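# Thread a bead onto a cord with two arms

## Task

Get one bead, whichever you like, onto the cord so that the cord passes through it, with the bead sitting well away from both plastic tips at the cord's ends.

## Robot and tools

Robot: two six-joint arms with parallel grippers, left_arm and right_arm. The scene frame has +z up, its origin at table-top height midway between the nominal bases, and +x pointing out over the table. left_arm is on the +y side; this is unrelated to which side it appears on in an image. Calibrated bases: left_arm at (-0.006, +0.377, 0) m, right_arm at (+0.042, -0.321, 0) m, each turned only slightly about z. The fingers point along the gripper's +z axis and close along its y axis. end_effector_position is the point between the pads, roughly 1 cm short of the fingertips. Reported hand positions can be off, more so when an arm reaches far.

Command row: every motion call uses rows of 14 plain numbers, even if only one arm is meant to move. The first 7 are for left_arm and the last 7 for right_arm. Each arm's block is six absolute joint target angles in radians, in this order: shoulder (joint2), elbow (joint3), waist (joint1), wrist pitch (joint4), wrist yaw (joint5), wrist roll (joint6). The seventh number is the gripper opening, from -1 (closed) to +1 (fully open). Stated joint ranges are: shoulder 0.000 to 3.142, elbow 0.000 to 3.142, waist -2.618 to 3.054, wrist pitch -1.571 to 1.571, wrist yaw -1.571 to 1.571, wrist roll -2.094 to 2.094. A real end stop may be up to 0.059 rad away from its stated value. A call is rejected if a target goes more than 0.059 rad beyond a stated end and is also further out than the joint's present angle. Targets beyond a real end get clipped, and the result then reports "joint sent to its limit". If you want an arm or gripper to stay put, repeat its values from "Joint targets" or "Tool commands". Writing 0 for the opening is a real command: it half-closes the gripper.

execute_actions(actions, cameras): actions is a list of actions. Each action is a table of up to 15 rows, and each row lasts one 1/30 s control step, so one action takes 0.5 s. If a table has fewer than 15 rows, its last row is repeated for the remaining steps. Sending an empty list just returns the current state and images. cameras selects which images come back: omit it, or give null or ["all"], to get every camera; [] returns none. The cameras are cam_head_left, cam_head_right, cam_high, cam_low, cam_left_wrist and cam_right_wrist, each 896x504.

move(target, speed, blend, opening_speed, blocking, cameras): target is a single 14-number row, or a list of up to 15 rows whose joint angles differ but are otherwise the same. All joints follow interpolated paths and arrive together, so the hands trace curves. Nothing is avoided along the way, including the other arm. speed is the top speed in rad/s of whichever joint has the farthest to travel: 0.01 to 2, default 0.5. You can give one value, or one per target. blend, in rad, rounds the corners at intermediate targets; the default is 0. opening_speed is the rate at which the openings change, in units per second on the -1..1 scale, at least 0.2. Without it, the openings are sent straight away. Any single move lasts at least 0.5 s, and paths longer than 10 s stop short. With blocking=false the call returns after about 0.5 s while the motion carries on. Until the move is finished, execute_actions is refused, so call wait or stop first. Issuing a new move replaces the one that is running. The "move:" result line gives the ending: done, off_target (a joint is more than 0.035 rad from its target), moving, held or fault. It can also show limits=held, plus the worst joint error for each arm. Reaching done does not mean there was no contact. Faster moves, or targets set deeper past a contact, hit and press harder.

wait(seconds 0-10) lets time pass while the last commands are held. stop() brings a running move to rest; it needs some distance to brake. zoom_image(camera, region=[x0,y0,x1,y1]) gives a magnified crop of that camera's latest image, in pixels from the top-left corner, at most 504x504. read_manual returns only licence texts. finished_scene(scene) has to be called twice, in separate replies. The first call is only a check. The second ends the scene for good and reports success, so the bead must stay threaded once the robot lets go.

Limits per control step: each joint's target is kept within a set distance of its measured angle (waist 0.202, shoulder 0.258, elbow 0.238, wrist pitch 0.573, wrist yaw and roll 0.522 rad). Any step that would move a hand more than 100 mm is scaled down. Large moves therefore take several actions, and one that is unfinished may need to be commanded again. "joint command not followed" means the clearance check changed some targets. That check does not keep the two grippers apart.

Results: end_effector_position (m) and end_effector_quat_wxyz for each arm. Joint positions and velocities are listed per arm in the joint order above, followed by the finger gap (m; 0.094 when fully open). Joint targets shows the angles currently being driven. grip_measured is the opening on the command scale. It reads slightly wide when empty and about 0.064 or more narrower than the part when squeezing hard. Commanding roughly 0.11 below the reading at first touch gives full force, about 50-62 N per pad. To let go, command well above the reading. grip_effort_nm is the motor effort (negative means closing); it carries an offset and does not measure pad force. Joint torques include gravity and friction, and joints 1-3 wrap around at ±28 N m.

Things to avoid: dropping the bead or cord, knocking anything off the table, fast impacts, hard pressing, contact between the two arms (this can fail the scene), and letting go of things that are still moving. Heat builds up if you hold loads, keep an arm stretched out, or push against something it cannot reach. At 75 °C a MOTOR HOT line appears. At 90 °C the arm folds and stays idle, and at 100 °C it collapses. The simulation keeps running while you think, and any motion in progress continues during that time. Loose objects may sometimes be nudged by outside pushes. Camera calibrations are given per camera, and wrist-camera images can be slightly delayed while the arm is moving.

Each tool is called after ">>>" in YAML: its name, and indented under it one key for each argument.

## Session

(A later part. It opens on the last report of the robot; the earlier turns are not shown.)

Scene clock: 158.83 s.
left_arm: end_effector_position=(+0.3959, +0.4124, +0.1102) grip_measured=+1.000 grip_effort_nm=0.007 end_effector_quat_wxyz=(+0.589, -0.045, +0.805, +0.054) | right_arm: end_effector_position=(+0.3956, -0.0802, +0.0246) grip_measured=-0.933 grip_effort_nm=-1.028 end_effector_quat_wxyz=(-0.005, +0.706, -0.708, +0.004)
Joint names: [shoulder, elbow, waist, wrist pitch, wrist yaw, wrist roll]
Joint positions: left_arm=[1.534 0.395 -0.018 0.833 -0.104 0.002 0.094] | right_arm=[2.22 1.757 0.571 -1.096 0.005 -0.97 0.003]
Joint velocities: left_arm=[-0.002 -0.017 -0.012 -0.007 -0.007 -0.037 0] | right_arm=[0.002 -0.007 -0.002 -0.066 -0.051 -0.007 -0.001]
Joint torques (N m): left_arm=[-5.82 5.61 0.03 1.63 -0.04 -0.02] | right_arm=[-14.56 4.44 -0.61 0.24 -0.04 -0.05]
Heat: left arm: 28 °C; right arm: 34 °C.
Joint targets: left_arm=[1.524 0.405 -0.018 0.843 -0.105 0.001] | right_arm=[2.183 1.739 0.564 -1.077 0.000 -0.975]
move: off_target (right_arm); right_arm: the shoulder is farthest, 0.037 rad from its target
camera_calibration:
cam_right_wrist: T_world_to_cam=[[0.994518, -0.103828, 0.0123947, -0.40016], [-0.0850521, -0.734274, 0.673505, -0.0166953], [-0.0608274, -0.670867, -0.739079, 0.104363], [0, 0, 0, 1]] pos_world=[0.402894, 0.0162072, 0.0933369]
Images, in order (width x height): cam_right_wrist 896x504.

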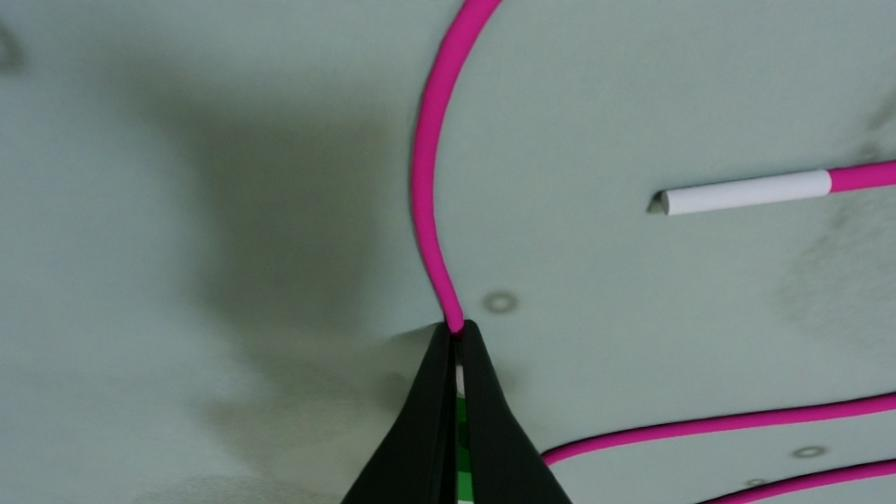

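>>> move:
  target: [1.524,0.405,-0.018,0.843,-0.105,0.001,1,2.116,1.657,0.467,-1.063,0,-1.07,-0.97]
  speed: 1.6
  cameras: ["cam_low","cam_right_wrist"]

>>> zoom_image:
  camera: "cam_low"
  region: [300, 260, 420, 330]

>>> zoom_image:
  camera: "cam_right_wrist"
  region: [350, 300, 600, 504]

Scene clock: 165.47 s.
left_arm: end_effector_position=(+0.3959, +0.4124, +0.1102) grip_measured=+1.000 grip_effort_nm=0.002 end_effector_quat_wxyz=(+0.589, -0.045, +0.805, +0.054) | right_arm: end_effector_position=(+0.4052, -0.1284, +0.0265) grip_measured=-0.934 grip_effort_nm=-1.057 end_effector_quat_wxyz=(+0.002, +0.700, -0.714, +0.003)
Joint names: [shoulder, elbow, waist, wrist pitch, wrist yaw, wrist roll]
Joint positions: left_arm=[1.534 0.395 -0.018 0.833 -0.104 0.002 0.094] | right_arm=[2.165 1.674 0.461 -1.082 0.007 -1.064 0.003]
Joint velocities: left_arm=[0.002 0.002 0.017 -0.022 0.051 -0.022 0] | right_arm=[-0.007 -0.007 -0.017 -0.022 0.007 -0.051 0.001]
Joint torques (N m): left_arm=[-5.82 5.6 0.05 1.63 -0.03 -0.02] | right_arm=[-15.05 4.45 0.55 0.2 -0.08 -0.05]
Heat: left arm: 28 °C; right arm: 34 °C.
Joint targets: left_arm=[1.524 0.405 -0.018 0.843 -0.105 0.001] | right_arm=[2.116 1.657 0.467 -1.063 0.000 -1.070]
move: off_target (right_arm); right_arm: the shoulder is farthest, 0.049 rad from its target
camera_calibration:
cam_right_wrist: T_world_to_cam=[[0.992853, -0.119312, 0.00291255, -0.415758], [-0.0893622, -0.727008, 0.680789, -0.0501029], [-0.0791087, -0.676183, -0.732474, 0.080542], [0, 0, 0, 1]] pos_world=[0.41468, -0.0315689, 0.0943153]
Images, in order (width x height): cam_low 896x504, cam_right_wrist 896x504.

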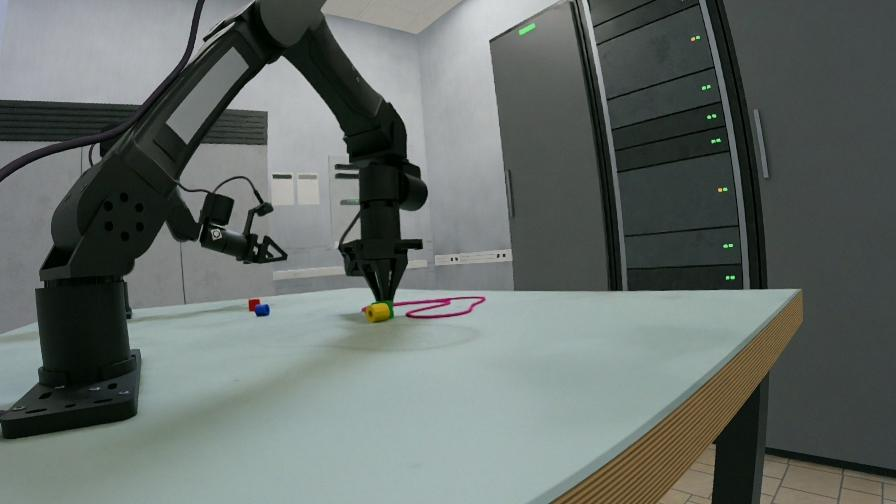

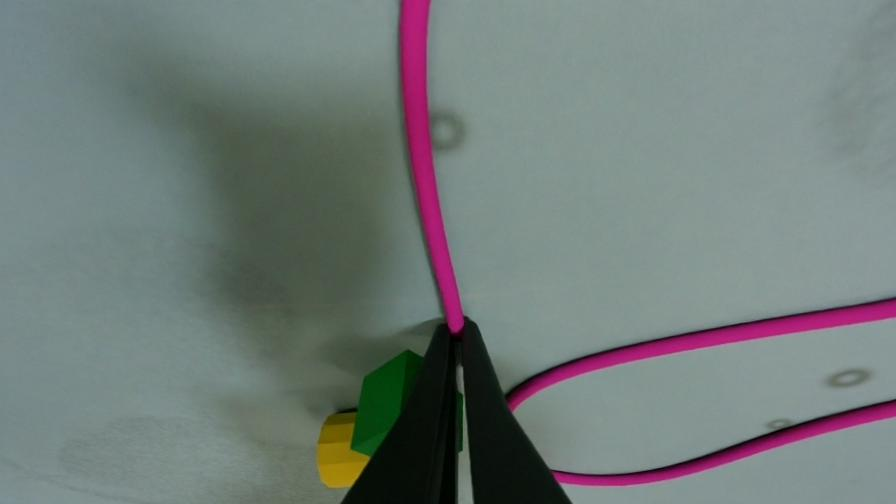

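Scaled by 4.200 from the camera's 896x504 image, which has a finer 1280x720 frame.

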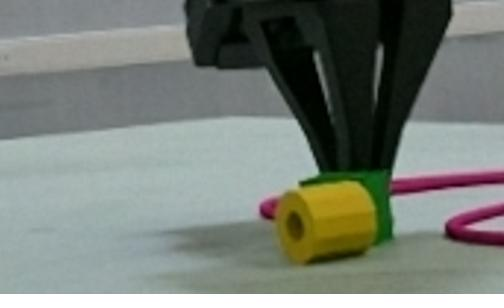

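Scaled by 2.016 from the camera's 896x504 image, which has a finer 1280x720 frame.

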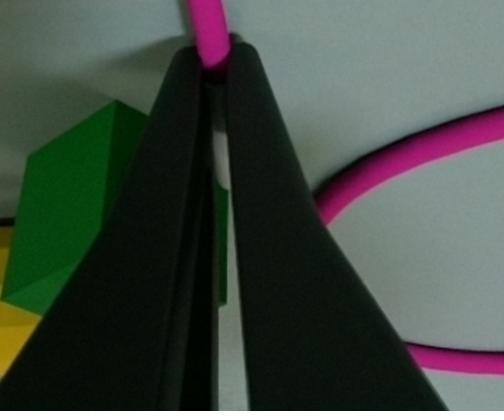

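>>> move:
  target: [1.524,0.405,-0.018,0.843,-0.105,0.001,1,2.116,1.657,0.467,-1.063,0,-1.07,-0.6]
  opening_speed: 1
  cameras: []

>>> move:
  target: [1.524,0.405,-0.018,0.843,-0.105,0.001,1,2.082,1.81,0.467,-1.242,0,-1.07,-0.6]
  speed: 0.5
  cameras: ["cam_high","cam_head_right","cam_low","cam_right_wrist"]

>>> zoom_image:
  camera: "cam_low"
  region: [300, 260, 420, 330]

>>> zoom_image:
  camera: "cam_right_wrist"
  region: [250, 200, 650, 504]

Scene clock: 176.40 s.
left_arm: end_effector_position=(+0.3959, +0.4124, +0.1102) grip_measured=+1.000 grip_effort_nm=-0.002 end_effector_quat_wxyz=(+0.589, -0.045, +0.805, +0.054) | right_arm: end_effector_position=(+0.4053, -0.1284, +0.0265) grip_measured=-0.603 grip_effort_nm=0.125 end_effector_quat_wxyz=(+0.001, +0.701, -0.713, +0.003)
Joint names: [shoulder, elbow, waist, wrist pitch, wrist yaw, wrist roll]
Joint positions: left_arm=[1.534 0.395 -0.018 0.833 -0.104 0.002 0.094] | right_arm=[2.165 1.674 0.461 -1.081 0.007 -1.065 0.019]
Joint velocities: left_arm=[-0.007 -0.002 0.012 0.022 -0.007 0.022 0] | right_arm=[-0.007 -0.017 -0.027 -0.037 0.007 -0.037 0]
Joint torques (N m): left_arm=[-5.83 5.61 0.02 1.63 -0.04 -0.01] | right_arm=[-14.95 4.48 0.49 0.19 -0.05 -0.03]
Heat: left arm: 28 °C; right arm: 35 °C.
Joint targets: left_arm=[1.524 0.405 -0.018 0.843 -0.105 0.001] | right_arm=[2.116 1.657 0.467 -1.063 0.000 -1.070]
move: off_target (right_arm); right_arm: the shoulder is farthest, 0.049 rad from its target
No camera images: "cameras" was empty.

Scene clock: 177.53 s.
left_arm: end_effector_position=(+0.3959, +0.4124, +0.1102) grip_measured=+1.000 grip_effort_nm=0.002 end_effector_quat_wxyz=(+0.589, -0.045, +0.805, +0.054) | right_arm: end_effector_position=(+0.4040, -0.1291, +0.0716) grip_measured=-0.603 grip_effort_nm=0.125 end_effector_quat_wxyz=(-0.004, +0.701, -0.713, +0.005)
Joint names: [shoulder, elbow, waist, wrist pitch, wrist yaw, wrist roll]
Joint positions: left_arm=[1.534 0.395 -0.018 0.833 -0.104 0.002 0.094] | right_arm=[2.116 1.78 0.461 -1.224 0.007 -1.065 0.019]
Joint velocities: left_arm=[-0.002 -0.007 0.002 0.037 -0.007 -0.022 0] | right_arm=[0.002 -0.012 -0.012 -0.037 0.037 0.022 -0.001]
Joint torques (N m): left_arm=[-5.85 5.6 0.02 1.62 -0.04 -0.02] | right_arm=[-13.59 8.25 0.5 -0.14 -0.07 -0.04]
Heat: left arm: 29 °C; right arm: 35 °C.
Joint targets: left_arm=[1.524 0.405 -0.018 0.843 -0.105 0.001] | right_arm=[2.082 1.810 0.467 -1.242 0.000 -1.070]
move: done
camera_calibration:
cam_right_wrist: T_world_to_cam=[[0.992916, -0.118214, 0.0119918, -0.415322], [-0.0951528, -0.730631, 0.67611, -0.0791411], [-0.0711642, -0.672461, -0.736703, 0.110607], [0, 0, 0, 1]] pos_world=[0.412721, -0.0325409, 0.139973]
Images, in order (width x height): cam_head_right 896x504, cam_high 896x504, cam_low 896x504, cam_right_wrist 896x504.

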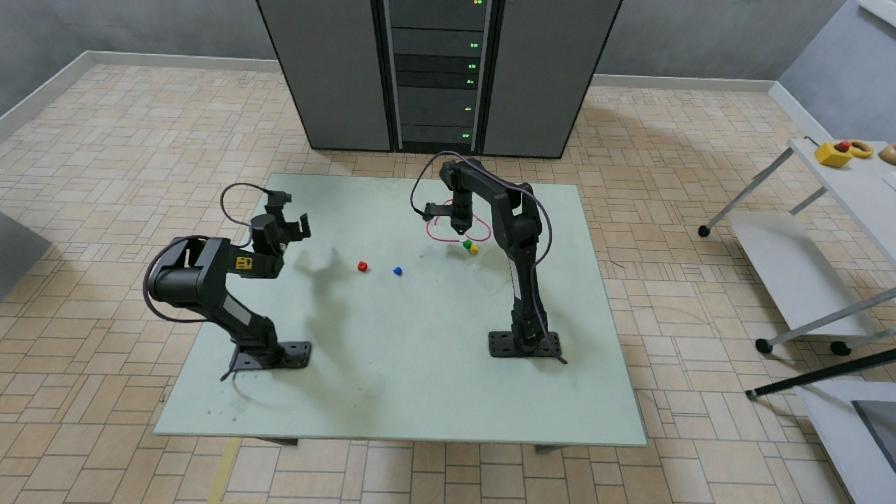

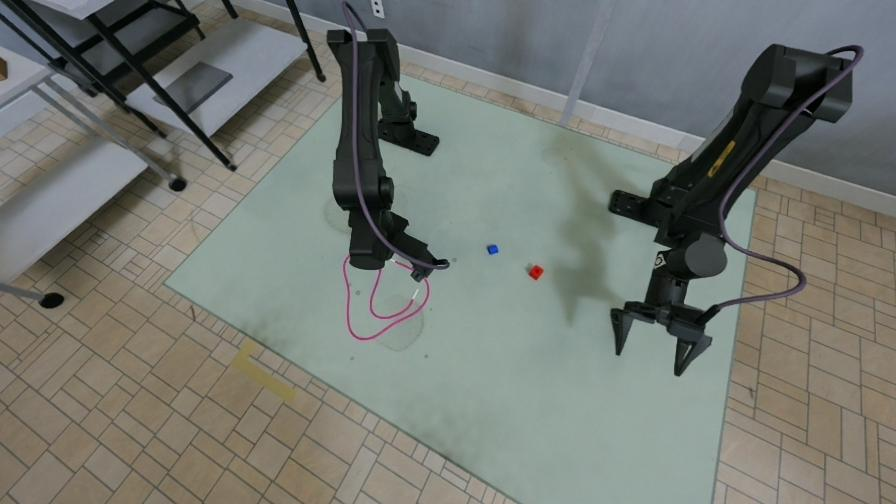

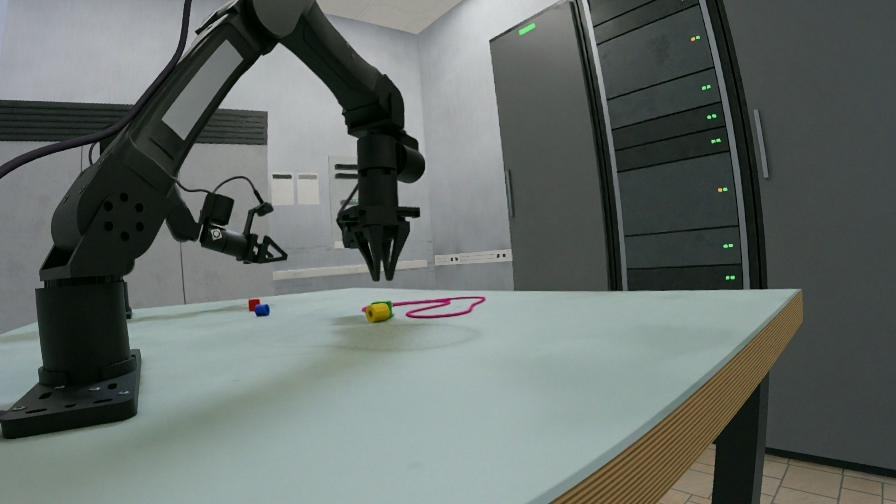

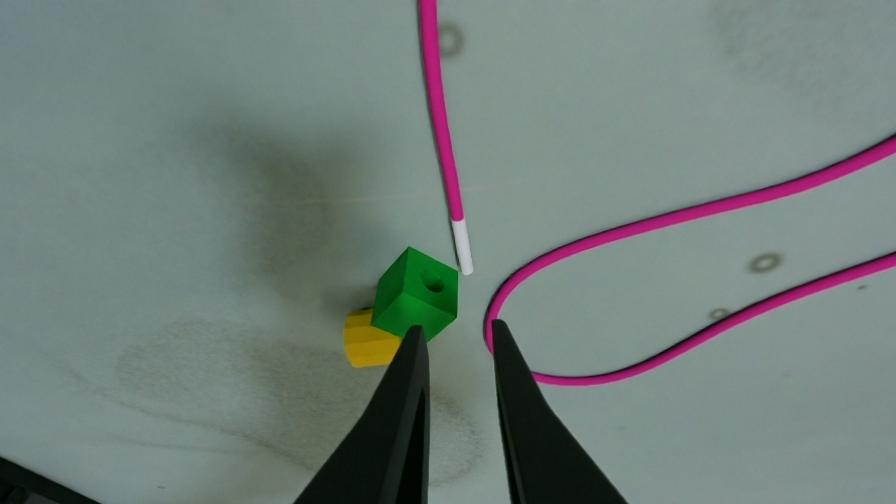

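Scaled by 4.200 from the camera's 896x504 image, which has a finer 1280x720 frame.

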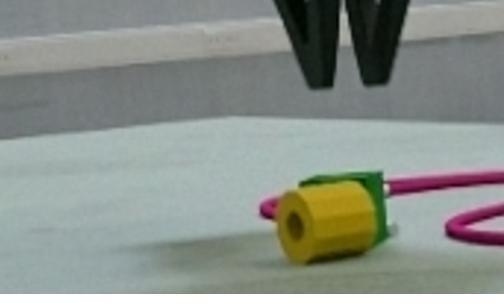

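Scaled by 1.260 from the camera's 896x504 image, which has a finer 1280x720 frame.

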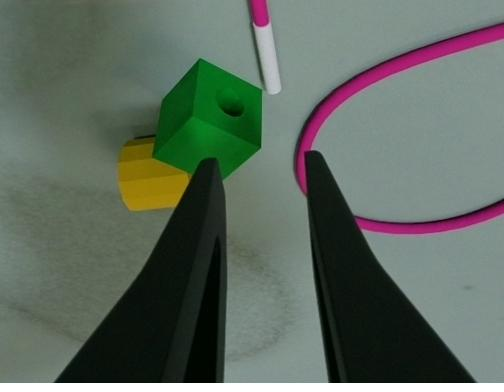

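>>> move:
  target: [1.524,0.405,-0.018,0.843,-0.105,0.001,1,2.172,1.652,0.453,-1.053,0,-1.07,-0.72]
  speed: 0.3
  cameras: ["cam_low","cam_right_wrist"]

>>> zoom_image:
  camera: "cam_low"
  region: [320, 260, 440, 330]

>>> zoom_image:
  camera: "cam_right_wrist"
  region: [250, 200, 650, 504]

Scene clock: 236.13 s.
left_arm: end_effector_position=(+0.3959, +0.4124, +0.1102) grip_measured=+1.000 grip_effort_nm=0.002 end_effector_quat_wxyz=(+0.589, -0.045, +0.805, +0.054) | right_arm: end_effector_position=(+0.4047, -0.1287, +0.0250) grip_measured=-0.717 grip_effort_nm=-0.168 end_effector_quat_wxyz=(+0.001, +0.701, -0.713, +0.003)
Joint names: [shoulder, elbow, waist, wrist pitch, wrist yaw, wrist roll]
Joint positions: left_arm=[1.534 0.395 -0.018 0.833 -0.104 0.002 0.094] | right_arm=[2.162 1.665 0.461 -1.072 0.007 -1.065 0.013]
Joint velocities: left_arm=[0.007 0.022 -0.002 0.007 0.022 -0.007 0] | right_arm=[0.007 -0.017 -0.022 0.007 -0.051 -0.081 0.001]
Joint torques (N m): left_arm=[-5.83 5.6 0.02 1.62 -0.04 -0.02] | right_arm=[-10.36 4.79 -0.73 0.21 -0.08 -0.03]
Heat: left arm: 30 °C; right arm: 40 °C.
Joint targets: left_arm=[1.524 0.405 -0.018 0.843 -0.105 0.001] | right_arm=[2.172 1.652 0.453 -1.053 0.000 -1.070]
move: done
camera_calibration:
cam_right_wrist: T_world_to_cam=[[0.993027, -0.1178, 0.00447022, -0.41525], [-0.0893921, -0.727751, 0.679991, -0.0493421], [-0.0768498, -0.67565, -0.733207, 0.0783996], [0, 0, 0, 1]] pos_world=[0.413968, -0.0318545, 0.0928916]
Images, in order (width x height): cam_low 896x504, cam_right_wrist 896x504.

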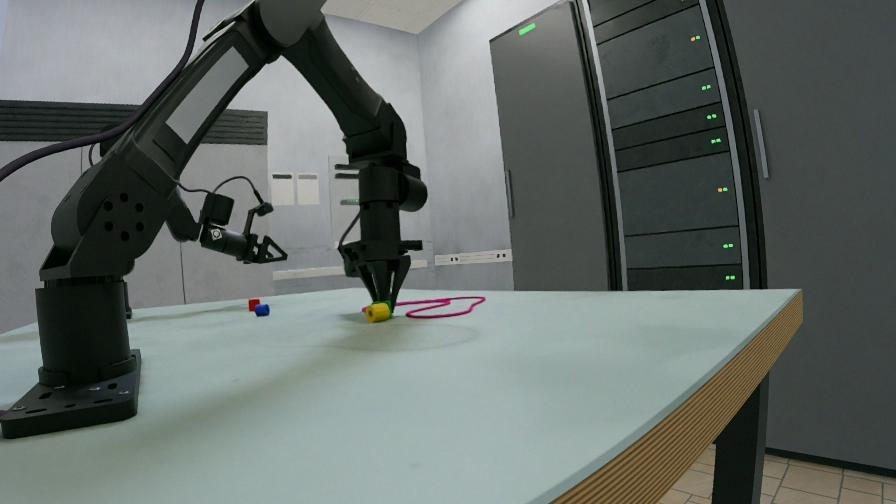

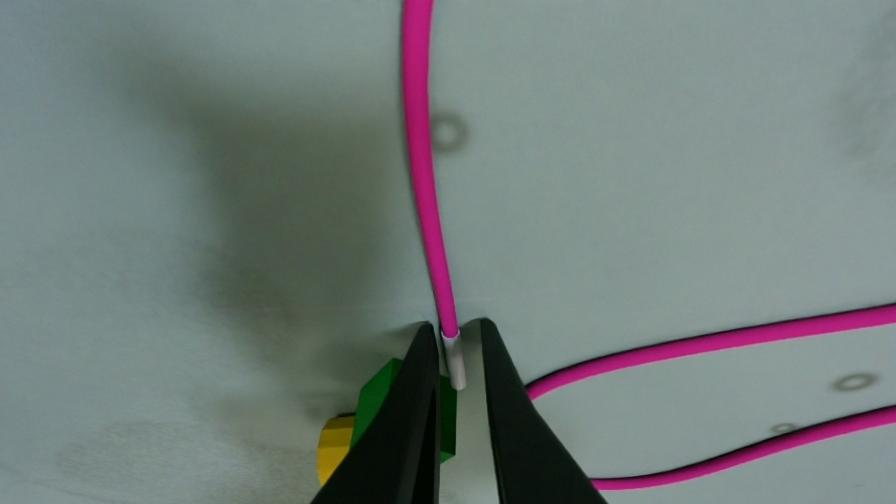

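Scaled by 4.200 from the camera's 896x504 image, which has a finer 1280x720 frame.

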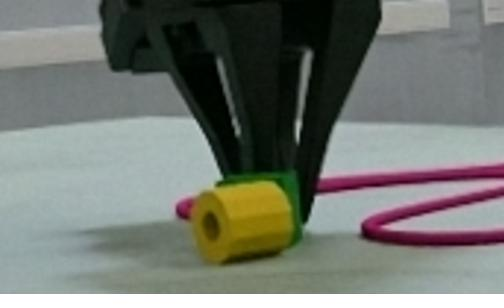

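Scaled by 1.260 from the camera's 896x504 image, which has a finer 1280x720 frame.

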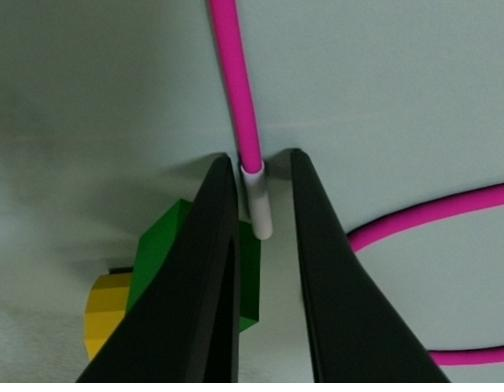

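>>> move:
  target: [1.524,0.405,-0.018,0.843,-0.105,0.001,1,2.172,1.652,0.453,-1.053,0,-1.07,-0.97]
  opening_speed: 1
  cameras: []

>>> move:
  target:
    - [1.524,0.405,-0.018,0.843,-0.105,0.001,1,2.229,1.912,0.463,-1.232,0,-1.07,-0.97]
    - [1.524,0.405,-0.018,0.843,-0.105,0.001,1,2.166,1.774,0.449,-1.134,0,-0.336,-0.97]
  speed: 0.4
  cameras: ["cam_low","cam_right_wrist","cam_high"]

>>> zoom_image:
  camera: "cam_low"
  region: [320, 260, 440, 330]

>>> zoom_image:
  camera: "cam_right_wrist"
  region: [300, 250, 600, 504]

>>> zoom_image:
  camera: "cam_high"
  region: [330, 190, 480, 290]

Scene clock: 256.67 s.
left_arm: end_effector_position=(+0.3959, +0.4124, +0.1102) grip_measured=+1.000 grip_effort_nm=0.002 end_effector_quat_wxyz=(+0.589, -0.045, +0.805, +0.054) | right_arm: end_effector_position=(+0.4050, -0.1285, +0.0250) grip_measured=-0.940 grip_effort_nm=-1.009 end_effector_quat_wxyz=(+0.000, +0.701, -0.713, +0.003)
Joint names: [shoulder, elbow, waist, wrist pitch, wrist yaw, wrist roll]
Joint positions: left_arm=[1.534 0.395 -0.018 0.833 -0.104 0.002 0.094] | right_arm=[2.162 1.665 0.461 -1.071 0.007 -1.065 0.003]
Joint velocities: left_arm=[-0.017 0.002 -0.002 0.007 0.095 -0.066 0] | right_arm=[0.007 -0.007 0.002 -0.081 0.037 0.007 -0.002]
Joint torques (N m): left_arm=[-5.85 5.59 0.02 1.63 -0.04 -0.02] | right_arm=[-10.36 4.85 -0.73 0.2 -0.08 -0.04]
Heat: left arm: 30 °C; right arm: 37 °C.
Joint targets: left_arm=[1.524 0.405 -0.018 0.843 -0.105 0.001] | right_arm=[2.172 1.652 0.453 -1.053 0.000 -1.070]
move: done
No camera images: "cameras" was empty.

Scene clock: 259.97 s.
left_arm: end_effector_position=(+0.3959, +0.4124, +0.1102) grip_measured=+1.000 grip_effort_nm=0.002 end_effector_quat_wxyz=(+0.589, -0.045, +0.805, +0.054) | right_arm: end_effector_position=(+0.4166, -0.1227, +0.0389) grip_measured=-0.944 grip_effort_nm=-1.057 end_effector_quat_wxyz=(+0.000, -0.403, +0.915, -0.003)
Joint names: [shoulder, elbow, waist, wrist pitch, wrist yaw, wrist roll]
Joint positions: left_arm=[1.534 0.395 -0.018 0.833 -0.104 0.002 0.094] | right_arm=[2.206 1.79 0.46 -1.157 0.007 -0.342 0.003]
Joint velocities: left_arm=[0.007 -0.002 0.002 -0.066 -0.037 -0.007 0] | right_arm=[-0.007 -0.002 0.012 -0.051 0.051 0.007 0.001]
Joint torques (N m): left_arm=[-5.85 5.6 0.05 1.63 -0.04 -0.03] | right_arm=[-14.65 4.55 -1.02 0.23 -0.08 0.09]
Heat: left arm: 30 °C; right arm: 38 °C.
Joint targets: left_arm=[1.524 0.405 -0.018 0.843 -0.105 0.001] | right_arm=[2.166 1.774 0.449 -1.134 0.000 -0.336]
move: off_target (right_arm); right_arm: the shoulder is farthest, 0.040 rad from its target
camera_calibration:
cam_right_wrist: T_world_to_cam=[[0.66616, -0.745783, 0.0062721, -0.367388], [-0.550839, -0.486324, 0.678281, 0.168592], [-0.5028, -0.455299, -0.734776, 0.298052], [0, 0, 0, 1]] pos_world=[0.487467, -0.0562983, 0.106953]
Images, in order (width x height): cam_high 896x504, cam_low 896x504, cam_right_wrist 896x504.

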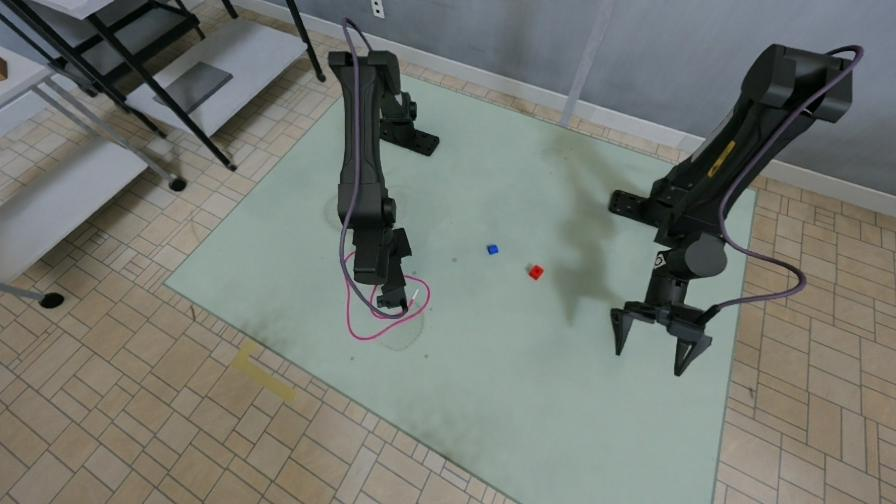

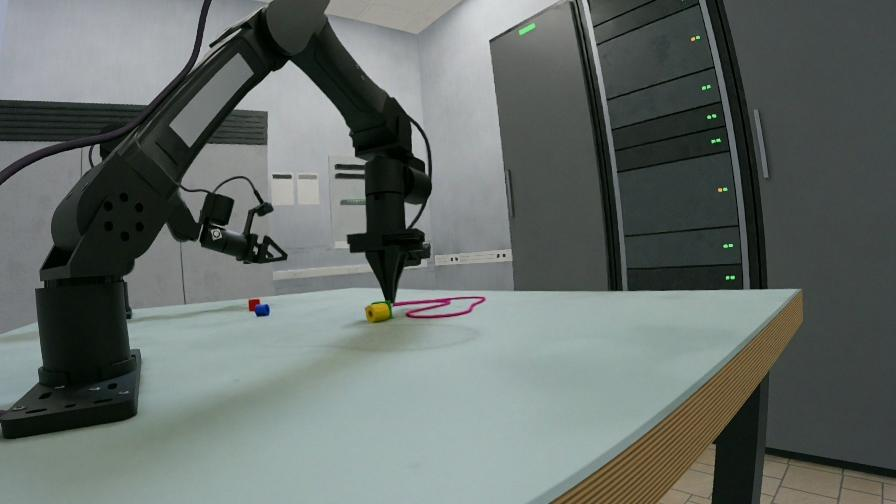

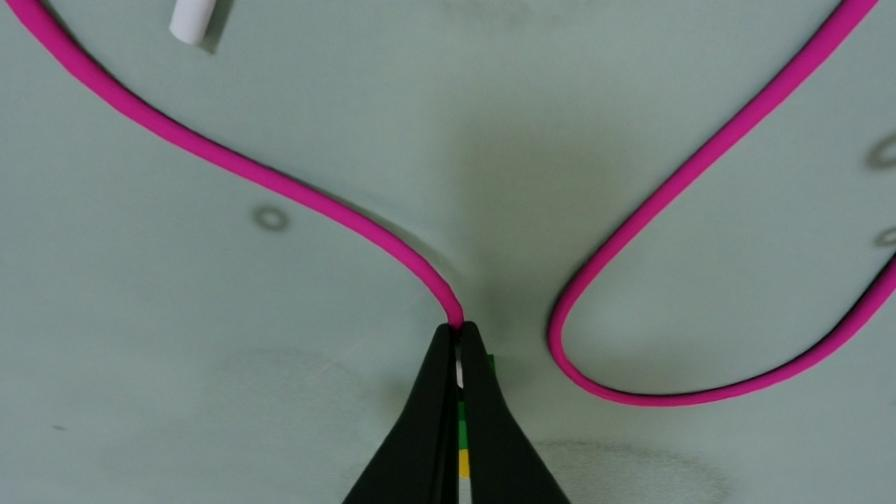

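Scaled by 4.200 from the camera's 896x504 image, which has a finer 1280x720 frame.

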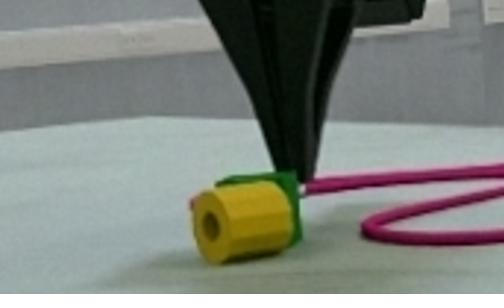

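Scaled by 1.680 from the camera's 896x504 image, which has a finer 1280x720 frame.

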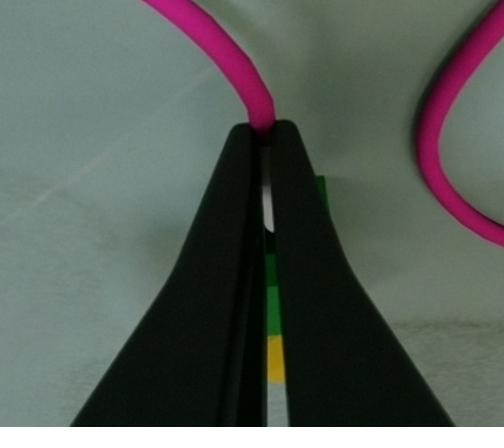

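Scaled by 3.360 from the camera's 896x504 image, which has a finer 1280x720 frame.

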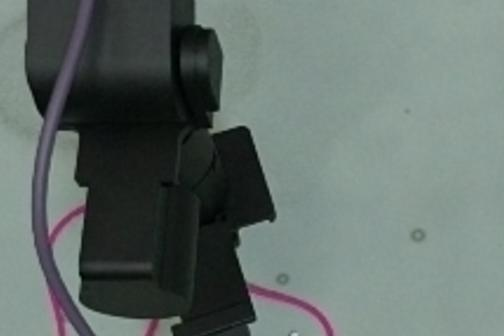

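>>> move:
  target: [1.524,0.405,-0.018,0.843,-0.105,0.001,1,2.190,1.752,0.449,-1.11,0,-0.336,-0.97]
  speed: 0.2
  cameras: ["cam_low","cam_right_wrist"]

>>> zoom_image:
  camera: "cam_low"
  region: [360, 280, 420, 320]

>>> zoom_image:
  camera: "cam_right_wrist"
  region: [400, 300, 520, 500]

Scene clock: 275.40 s.
left_arm: end_effector_position=(+0.3959, +0.4124, +0.1102) grip_measured=+1.000 grip_effort_nm=-0.002 end_effector_quat_wxyz=(+0.589, -0.045, +0.805, +0.054) | right_arm: end_effector_position=(+0.4161, -0.1230, +0.0335) grip_measured=-0.944 grip_effort_nm=-1.057 end_effector_quat_wxyz=(+0.000, -0.403, +0.915, -0.003)
Joint names: [shoulder, elbow, waist, wrist pitch, wrist yaw, wrist roll]
Joint positions: left_arm=[1.534 0.395 -0.018 0.833 -0.104 0.002 0.094] | right_arm=[2.206 1.769 0.46 -1.134 0.007 -0.341 0.003]
Joint velocities: left_arm=[-0.007 0.002 -0.012 0.007 -0.037 0.007 0] | right_arm=[-0.012 -0.002 -0.002 -0.037 0.007 0.007 0]
Joint torques (N m): left_arm=[-5.83 5.6 0.03 1.62 -0.04 -0.03] | right_arm=[-12.64 4.6 -1.01 0.23 -0.07 0.04]
Heat: left arm: 30 °C; right arm: 42 °C.
Joint targets: left_arm=[1.524 0.405 -0.018 0.843 -0.105 0.001] | right_arm=[2.190 1.752 0.449 -1.110 0.000 -0.336]
move: done
camera_calibration:
cam_right_wrist: T_world_to_cam=[[0.665297, -0.746549, 0.00663817, -0.36695], [-0.552313, -0.48618, 0.677185, 0.172464], [-0.502324, -0.454195, -0.735783, 0.293646], [0, 0, 0, 1]] pos_world=[0.486891, -0.0567254, 0.101706]
Images, in order (width x height): cam_low 896x504, cam_right_wrist 896x504.

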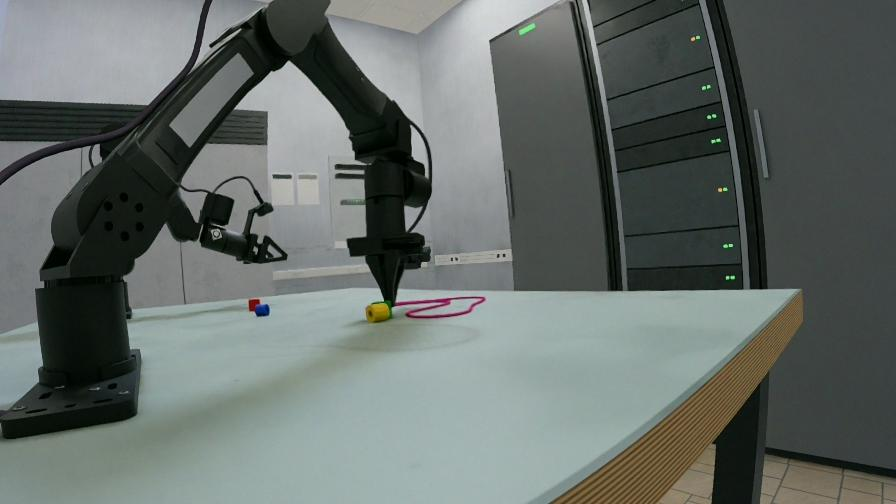

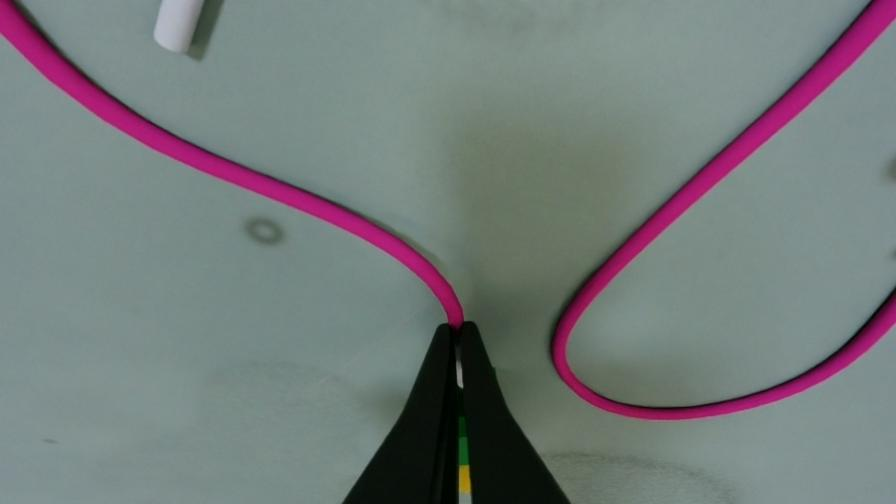

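Scaled by 8.400 from the camera's 896x504 image, which has a finer 1280x720 frame.

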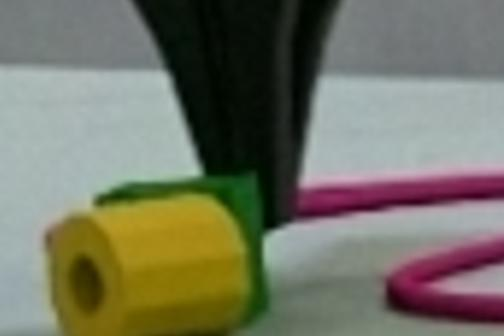

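Scaled by 2.520 from the camera's 896x504 image, which has a finer 1280x720 frame.

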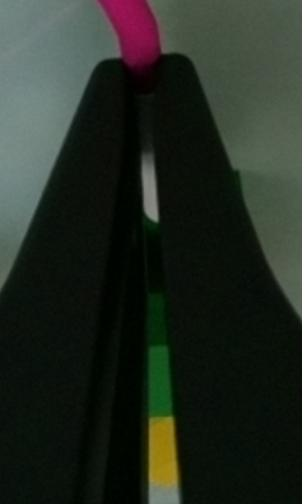

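>>> move:
  target: [1.524,0.405,-0.018,0.843,-0.105,0.001,1,2.081,1.608,0.432,-1.059,0,-0.365,-0.97]
  speed: 0.25
  cameras: ["cam_low","cam_right_wrist"]

>>> zoom_image:
  camera: "cam_low"
  region: [360, 280, 420, 320]

>>> zoom_image:
  camera: "cam_right_wrist"
  region: [350, 300, 600, 500]

Scene clock: 294.47 s.
left_arm: end_effector_position=(+0.3959, +0.4124, +0.1102) grip_measured=+1.000 grip_effort_nm=0.002 end_effector_quat_wxyz=(+0.589, -0.045, +0.805, +0.054) | right_arm: end_effector_position=(+0.3983, -0.1419, +0.0287) grip_measured=-0.944 grip_effort_nm=-1.057 end_effector_quat_wxyz=(-0.007, -0.401, +0.916, -0.004)
Joint names: [shoulder, elbow, waist, wrist pitch, wrist yaw, wrist roll]
Joint positions: left_arm=[1.534 0.395 -0.018 0.833 -0.104 0.002 0.094] | right_arm=[2.128 1.624 0.439 -1.082 0.007 -0.359 0.003]
Joint velocities: left_arm=[-0.012 -0.012 -0.017 -0.11 0.007 0.051 0] | right_arm=[0.002 -0.017 -0.017 -0.022 -0.022 0.007 0]
Joint torques (N m): left_arm=[-5.83 5.59 0.03 1.62 -0.04 -0.02] | right_arm=[-14.53 4.41 -0.65 0.2 -0.07 -0.07]
Heat: left arm: 30 °C; right arm: 41 °C.
Joint targets: left_arm=[1.524 0.405 -0.018 0.843 -0.105 0.001] | right_arm=[2.081 1.608 0.432 -1.059 0.000 -0.365]
move: off_target (right_arm); right_arm: the shoulder is farthest, 0.047 rad from its target
camera_calibration:
cam_right_wrist: T_world_to_cam=[[0.663364, -0.748291, 0.00281092, -0.368571], [-0.54447, -0.480092, 0.687797, 0.154071], [-0.513323, -0.45779, -0.725898, 0.276197], [0, 0, 0, 1]] pos_world=[0.470162, -0.0753898, 0.0955571]
Images, in order (width x height): cam_low 896x504, cam_right_wrist 896x504.

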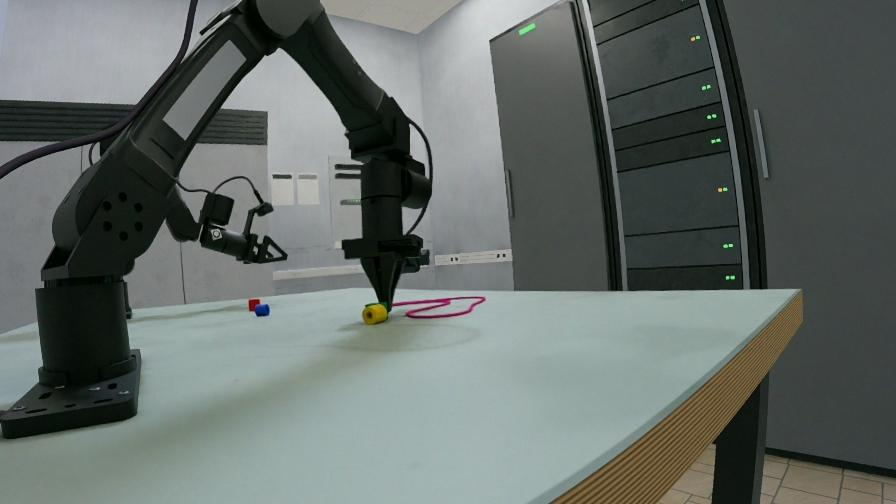

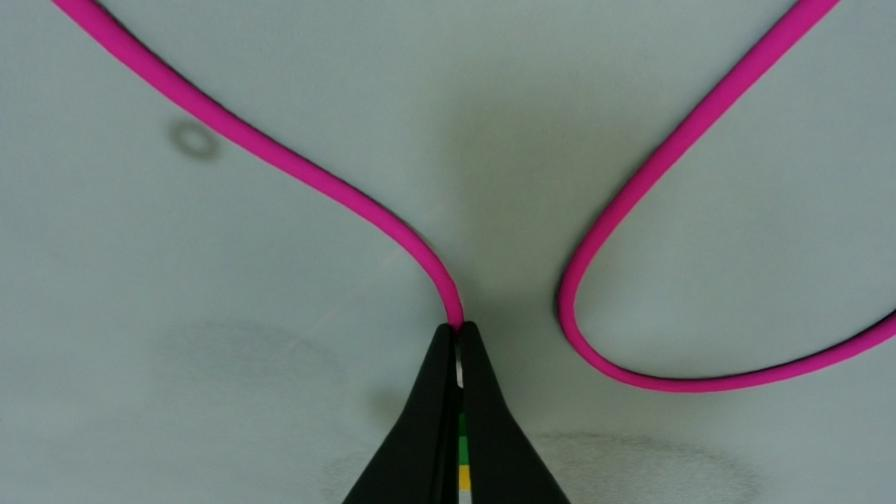

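Scaled by 8.400 from the camera's 896x504 image, which has a finer 1280x720 frame.

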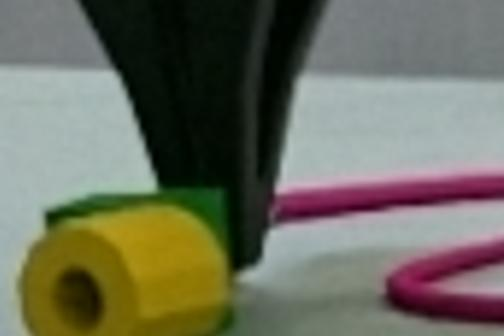

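Scaled by 2.016 from the camera's 896x504 image, which has a finer 1280x720 frame.

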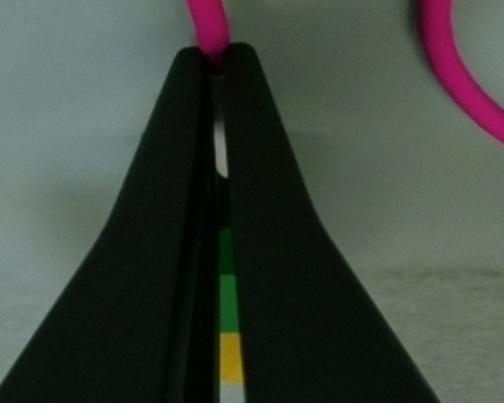

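>>> move:
  target: [1.524,0.405,-0.018,0.843,-0.105,0.001,1,2.19,1.88,0.455,-1.247,0,-0.336,-0.97]
  speed: 0.4
  cameras: ["cam_low","cam_right_wrist","cam_head_right"]

>>> zoom_image:
  camera: "cam_low"
  region: [360, 280, 420, 320]

>>> zoom_image:
  camera: "cam_right_wrist"
  region: [350, 250, 600, 450]

>>> zoom_image:
  camera: "cam_head_right"
  region: [420, 200, 540, 270]

Scene clock: 306.07 s.
left_arm: end_effector_position=(+0.3959, +0.4124, +0.1102) grip_measured=+1.000 grip_effort_nm=-0.002 end_effector_quat_wxyz=(+0.589, -0.045, +0.805, +0.054) | right_arm: end_effector_position=(+0.4166, -0.1286, +0.0649) grip_measured=-0.944 grip_effort_nm=-1.057 end_effector_quat_wxyz=(+0.003, -0.397, +0.918, -0.003)
Joint names: [shoulder, elbow, waist, wrist pitch, wrist yaw, wrist roll]
Joint positions: left_arm=[1.534 0.395 -0.018 0.833 -0.104 0.002 0.094] | right_arm=[2.172 1.84 0.448 -1.234 0.007 -0.341 0.003]
Joint velocities: left_arm=[-0.012 0.017 0.002 0.022 -0.007 0.051 0] | right_arm=[-0.017 -0.007 -0.012 -0.051 -0.081 -0.037 0]
Joint torques (N m): left_arm=[-5.83 5.6 0.02 1.62 -0.04 -0.03] | right_arm=[-9.95 8.95 0.61 -0.1 -0.08 0.07]
Heat: left arm: 31 °C; right arm: 43 °C.
Joint targets: left_arm=[1.524 0.405 -0.018 0.843 -0.105 0.001] | right_arm=[2.190 1.880 0.455 -1.247 0.000 -0.336]
move: off_target (right_arm); right_arm: the elbow is farthest, 0.040 rad from its target
camera_calibration:
cam_right_wrist: T_world_to_cam=[[0.656388, -0.754382, 0.00790978, -0.369033], [-0.561229, -0.481265, 0.673355, 0.153395], [-0.50416, -0.446421, -0.739277, 0.316502], [0, 0, 0, 1]] pos_world=[0.487886, -0.0632754, 0.133612]
Images, in order (width x height): cam_head_right 896x504, cam_low 896x504, cam_right_wrist 896x504.

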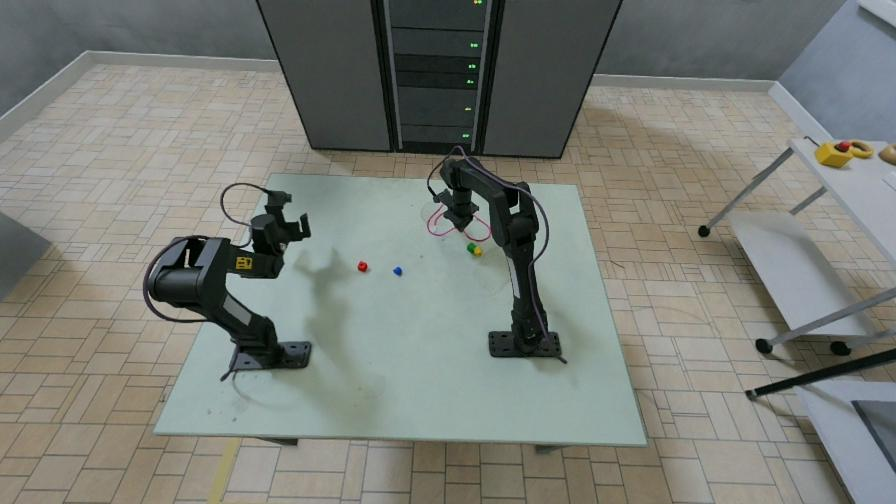

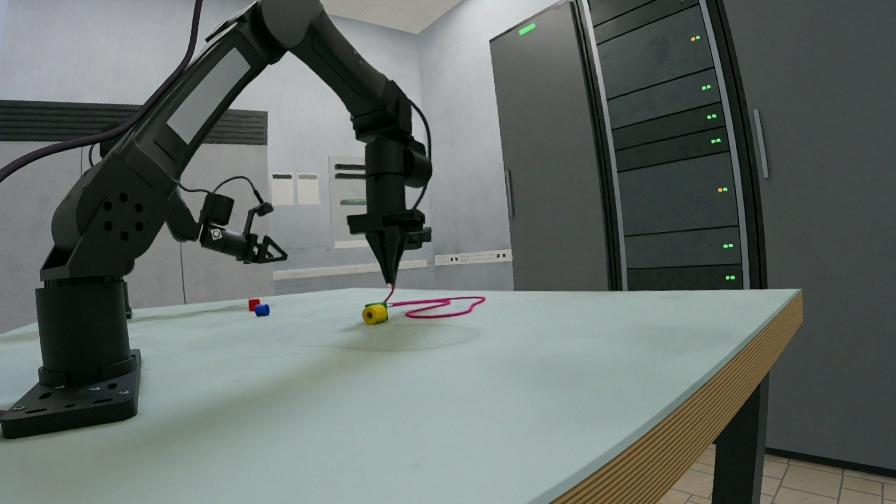

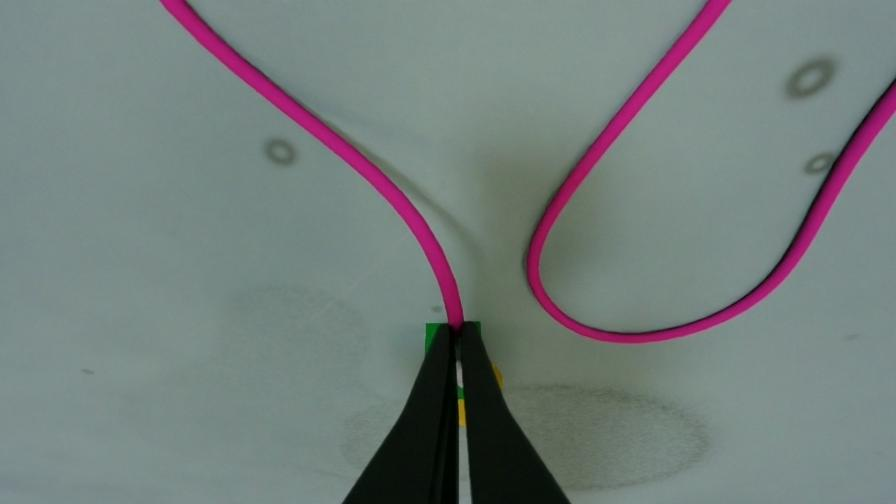

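Scaled by 8.400 from the camera's 896x504 image, which has a finer 1280x720 frame.

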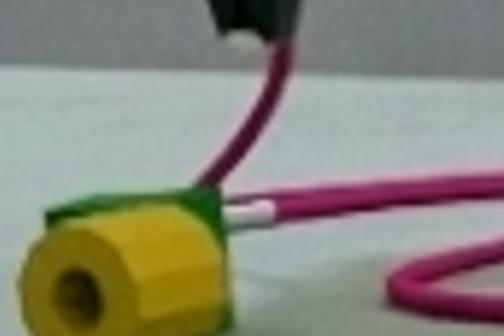

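Scaled by 2.016 from the camera's 896x504 image, which has a finer 1280x720 frame.

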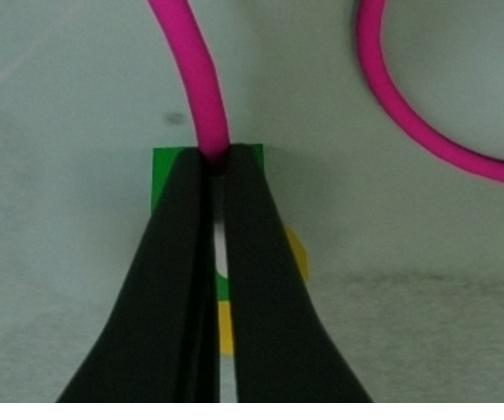

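Scaled by 4.200 from the camera's 896x504 image, which has a finer 1280x720 frame.

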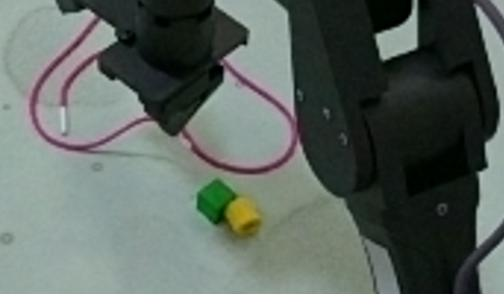

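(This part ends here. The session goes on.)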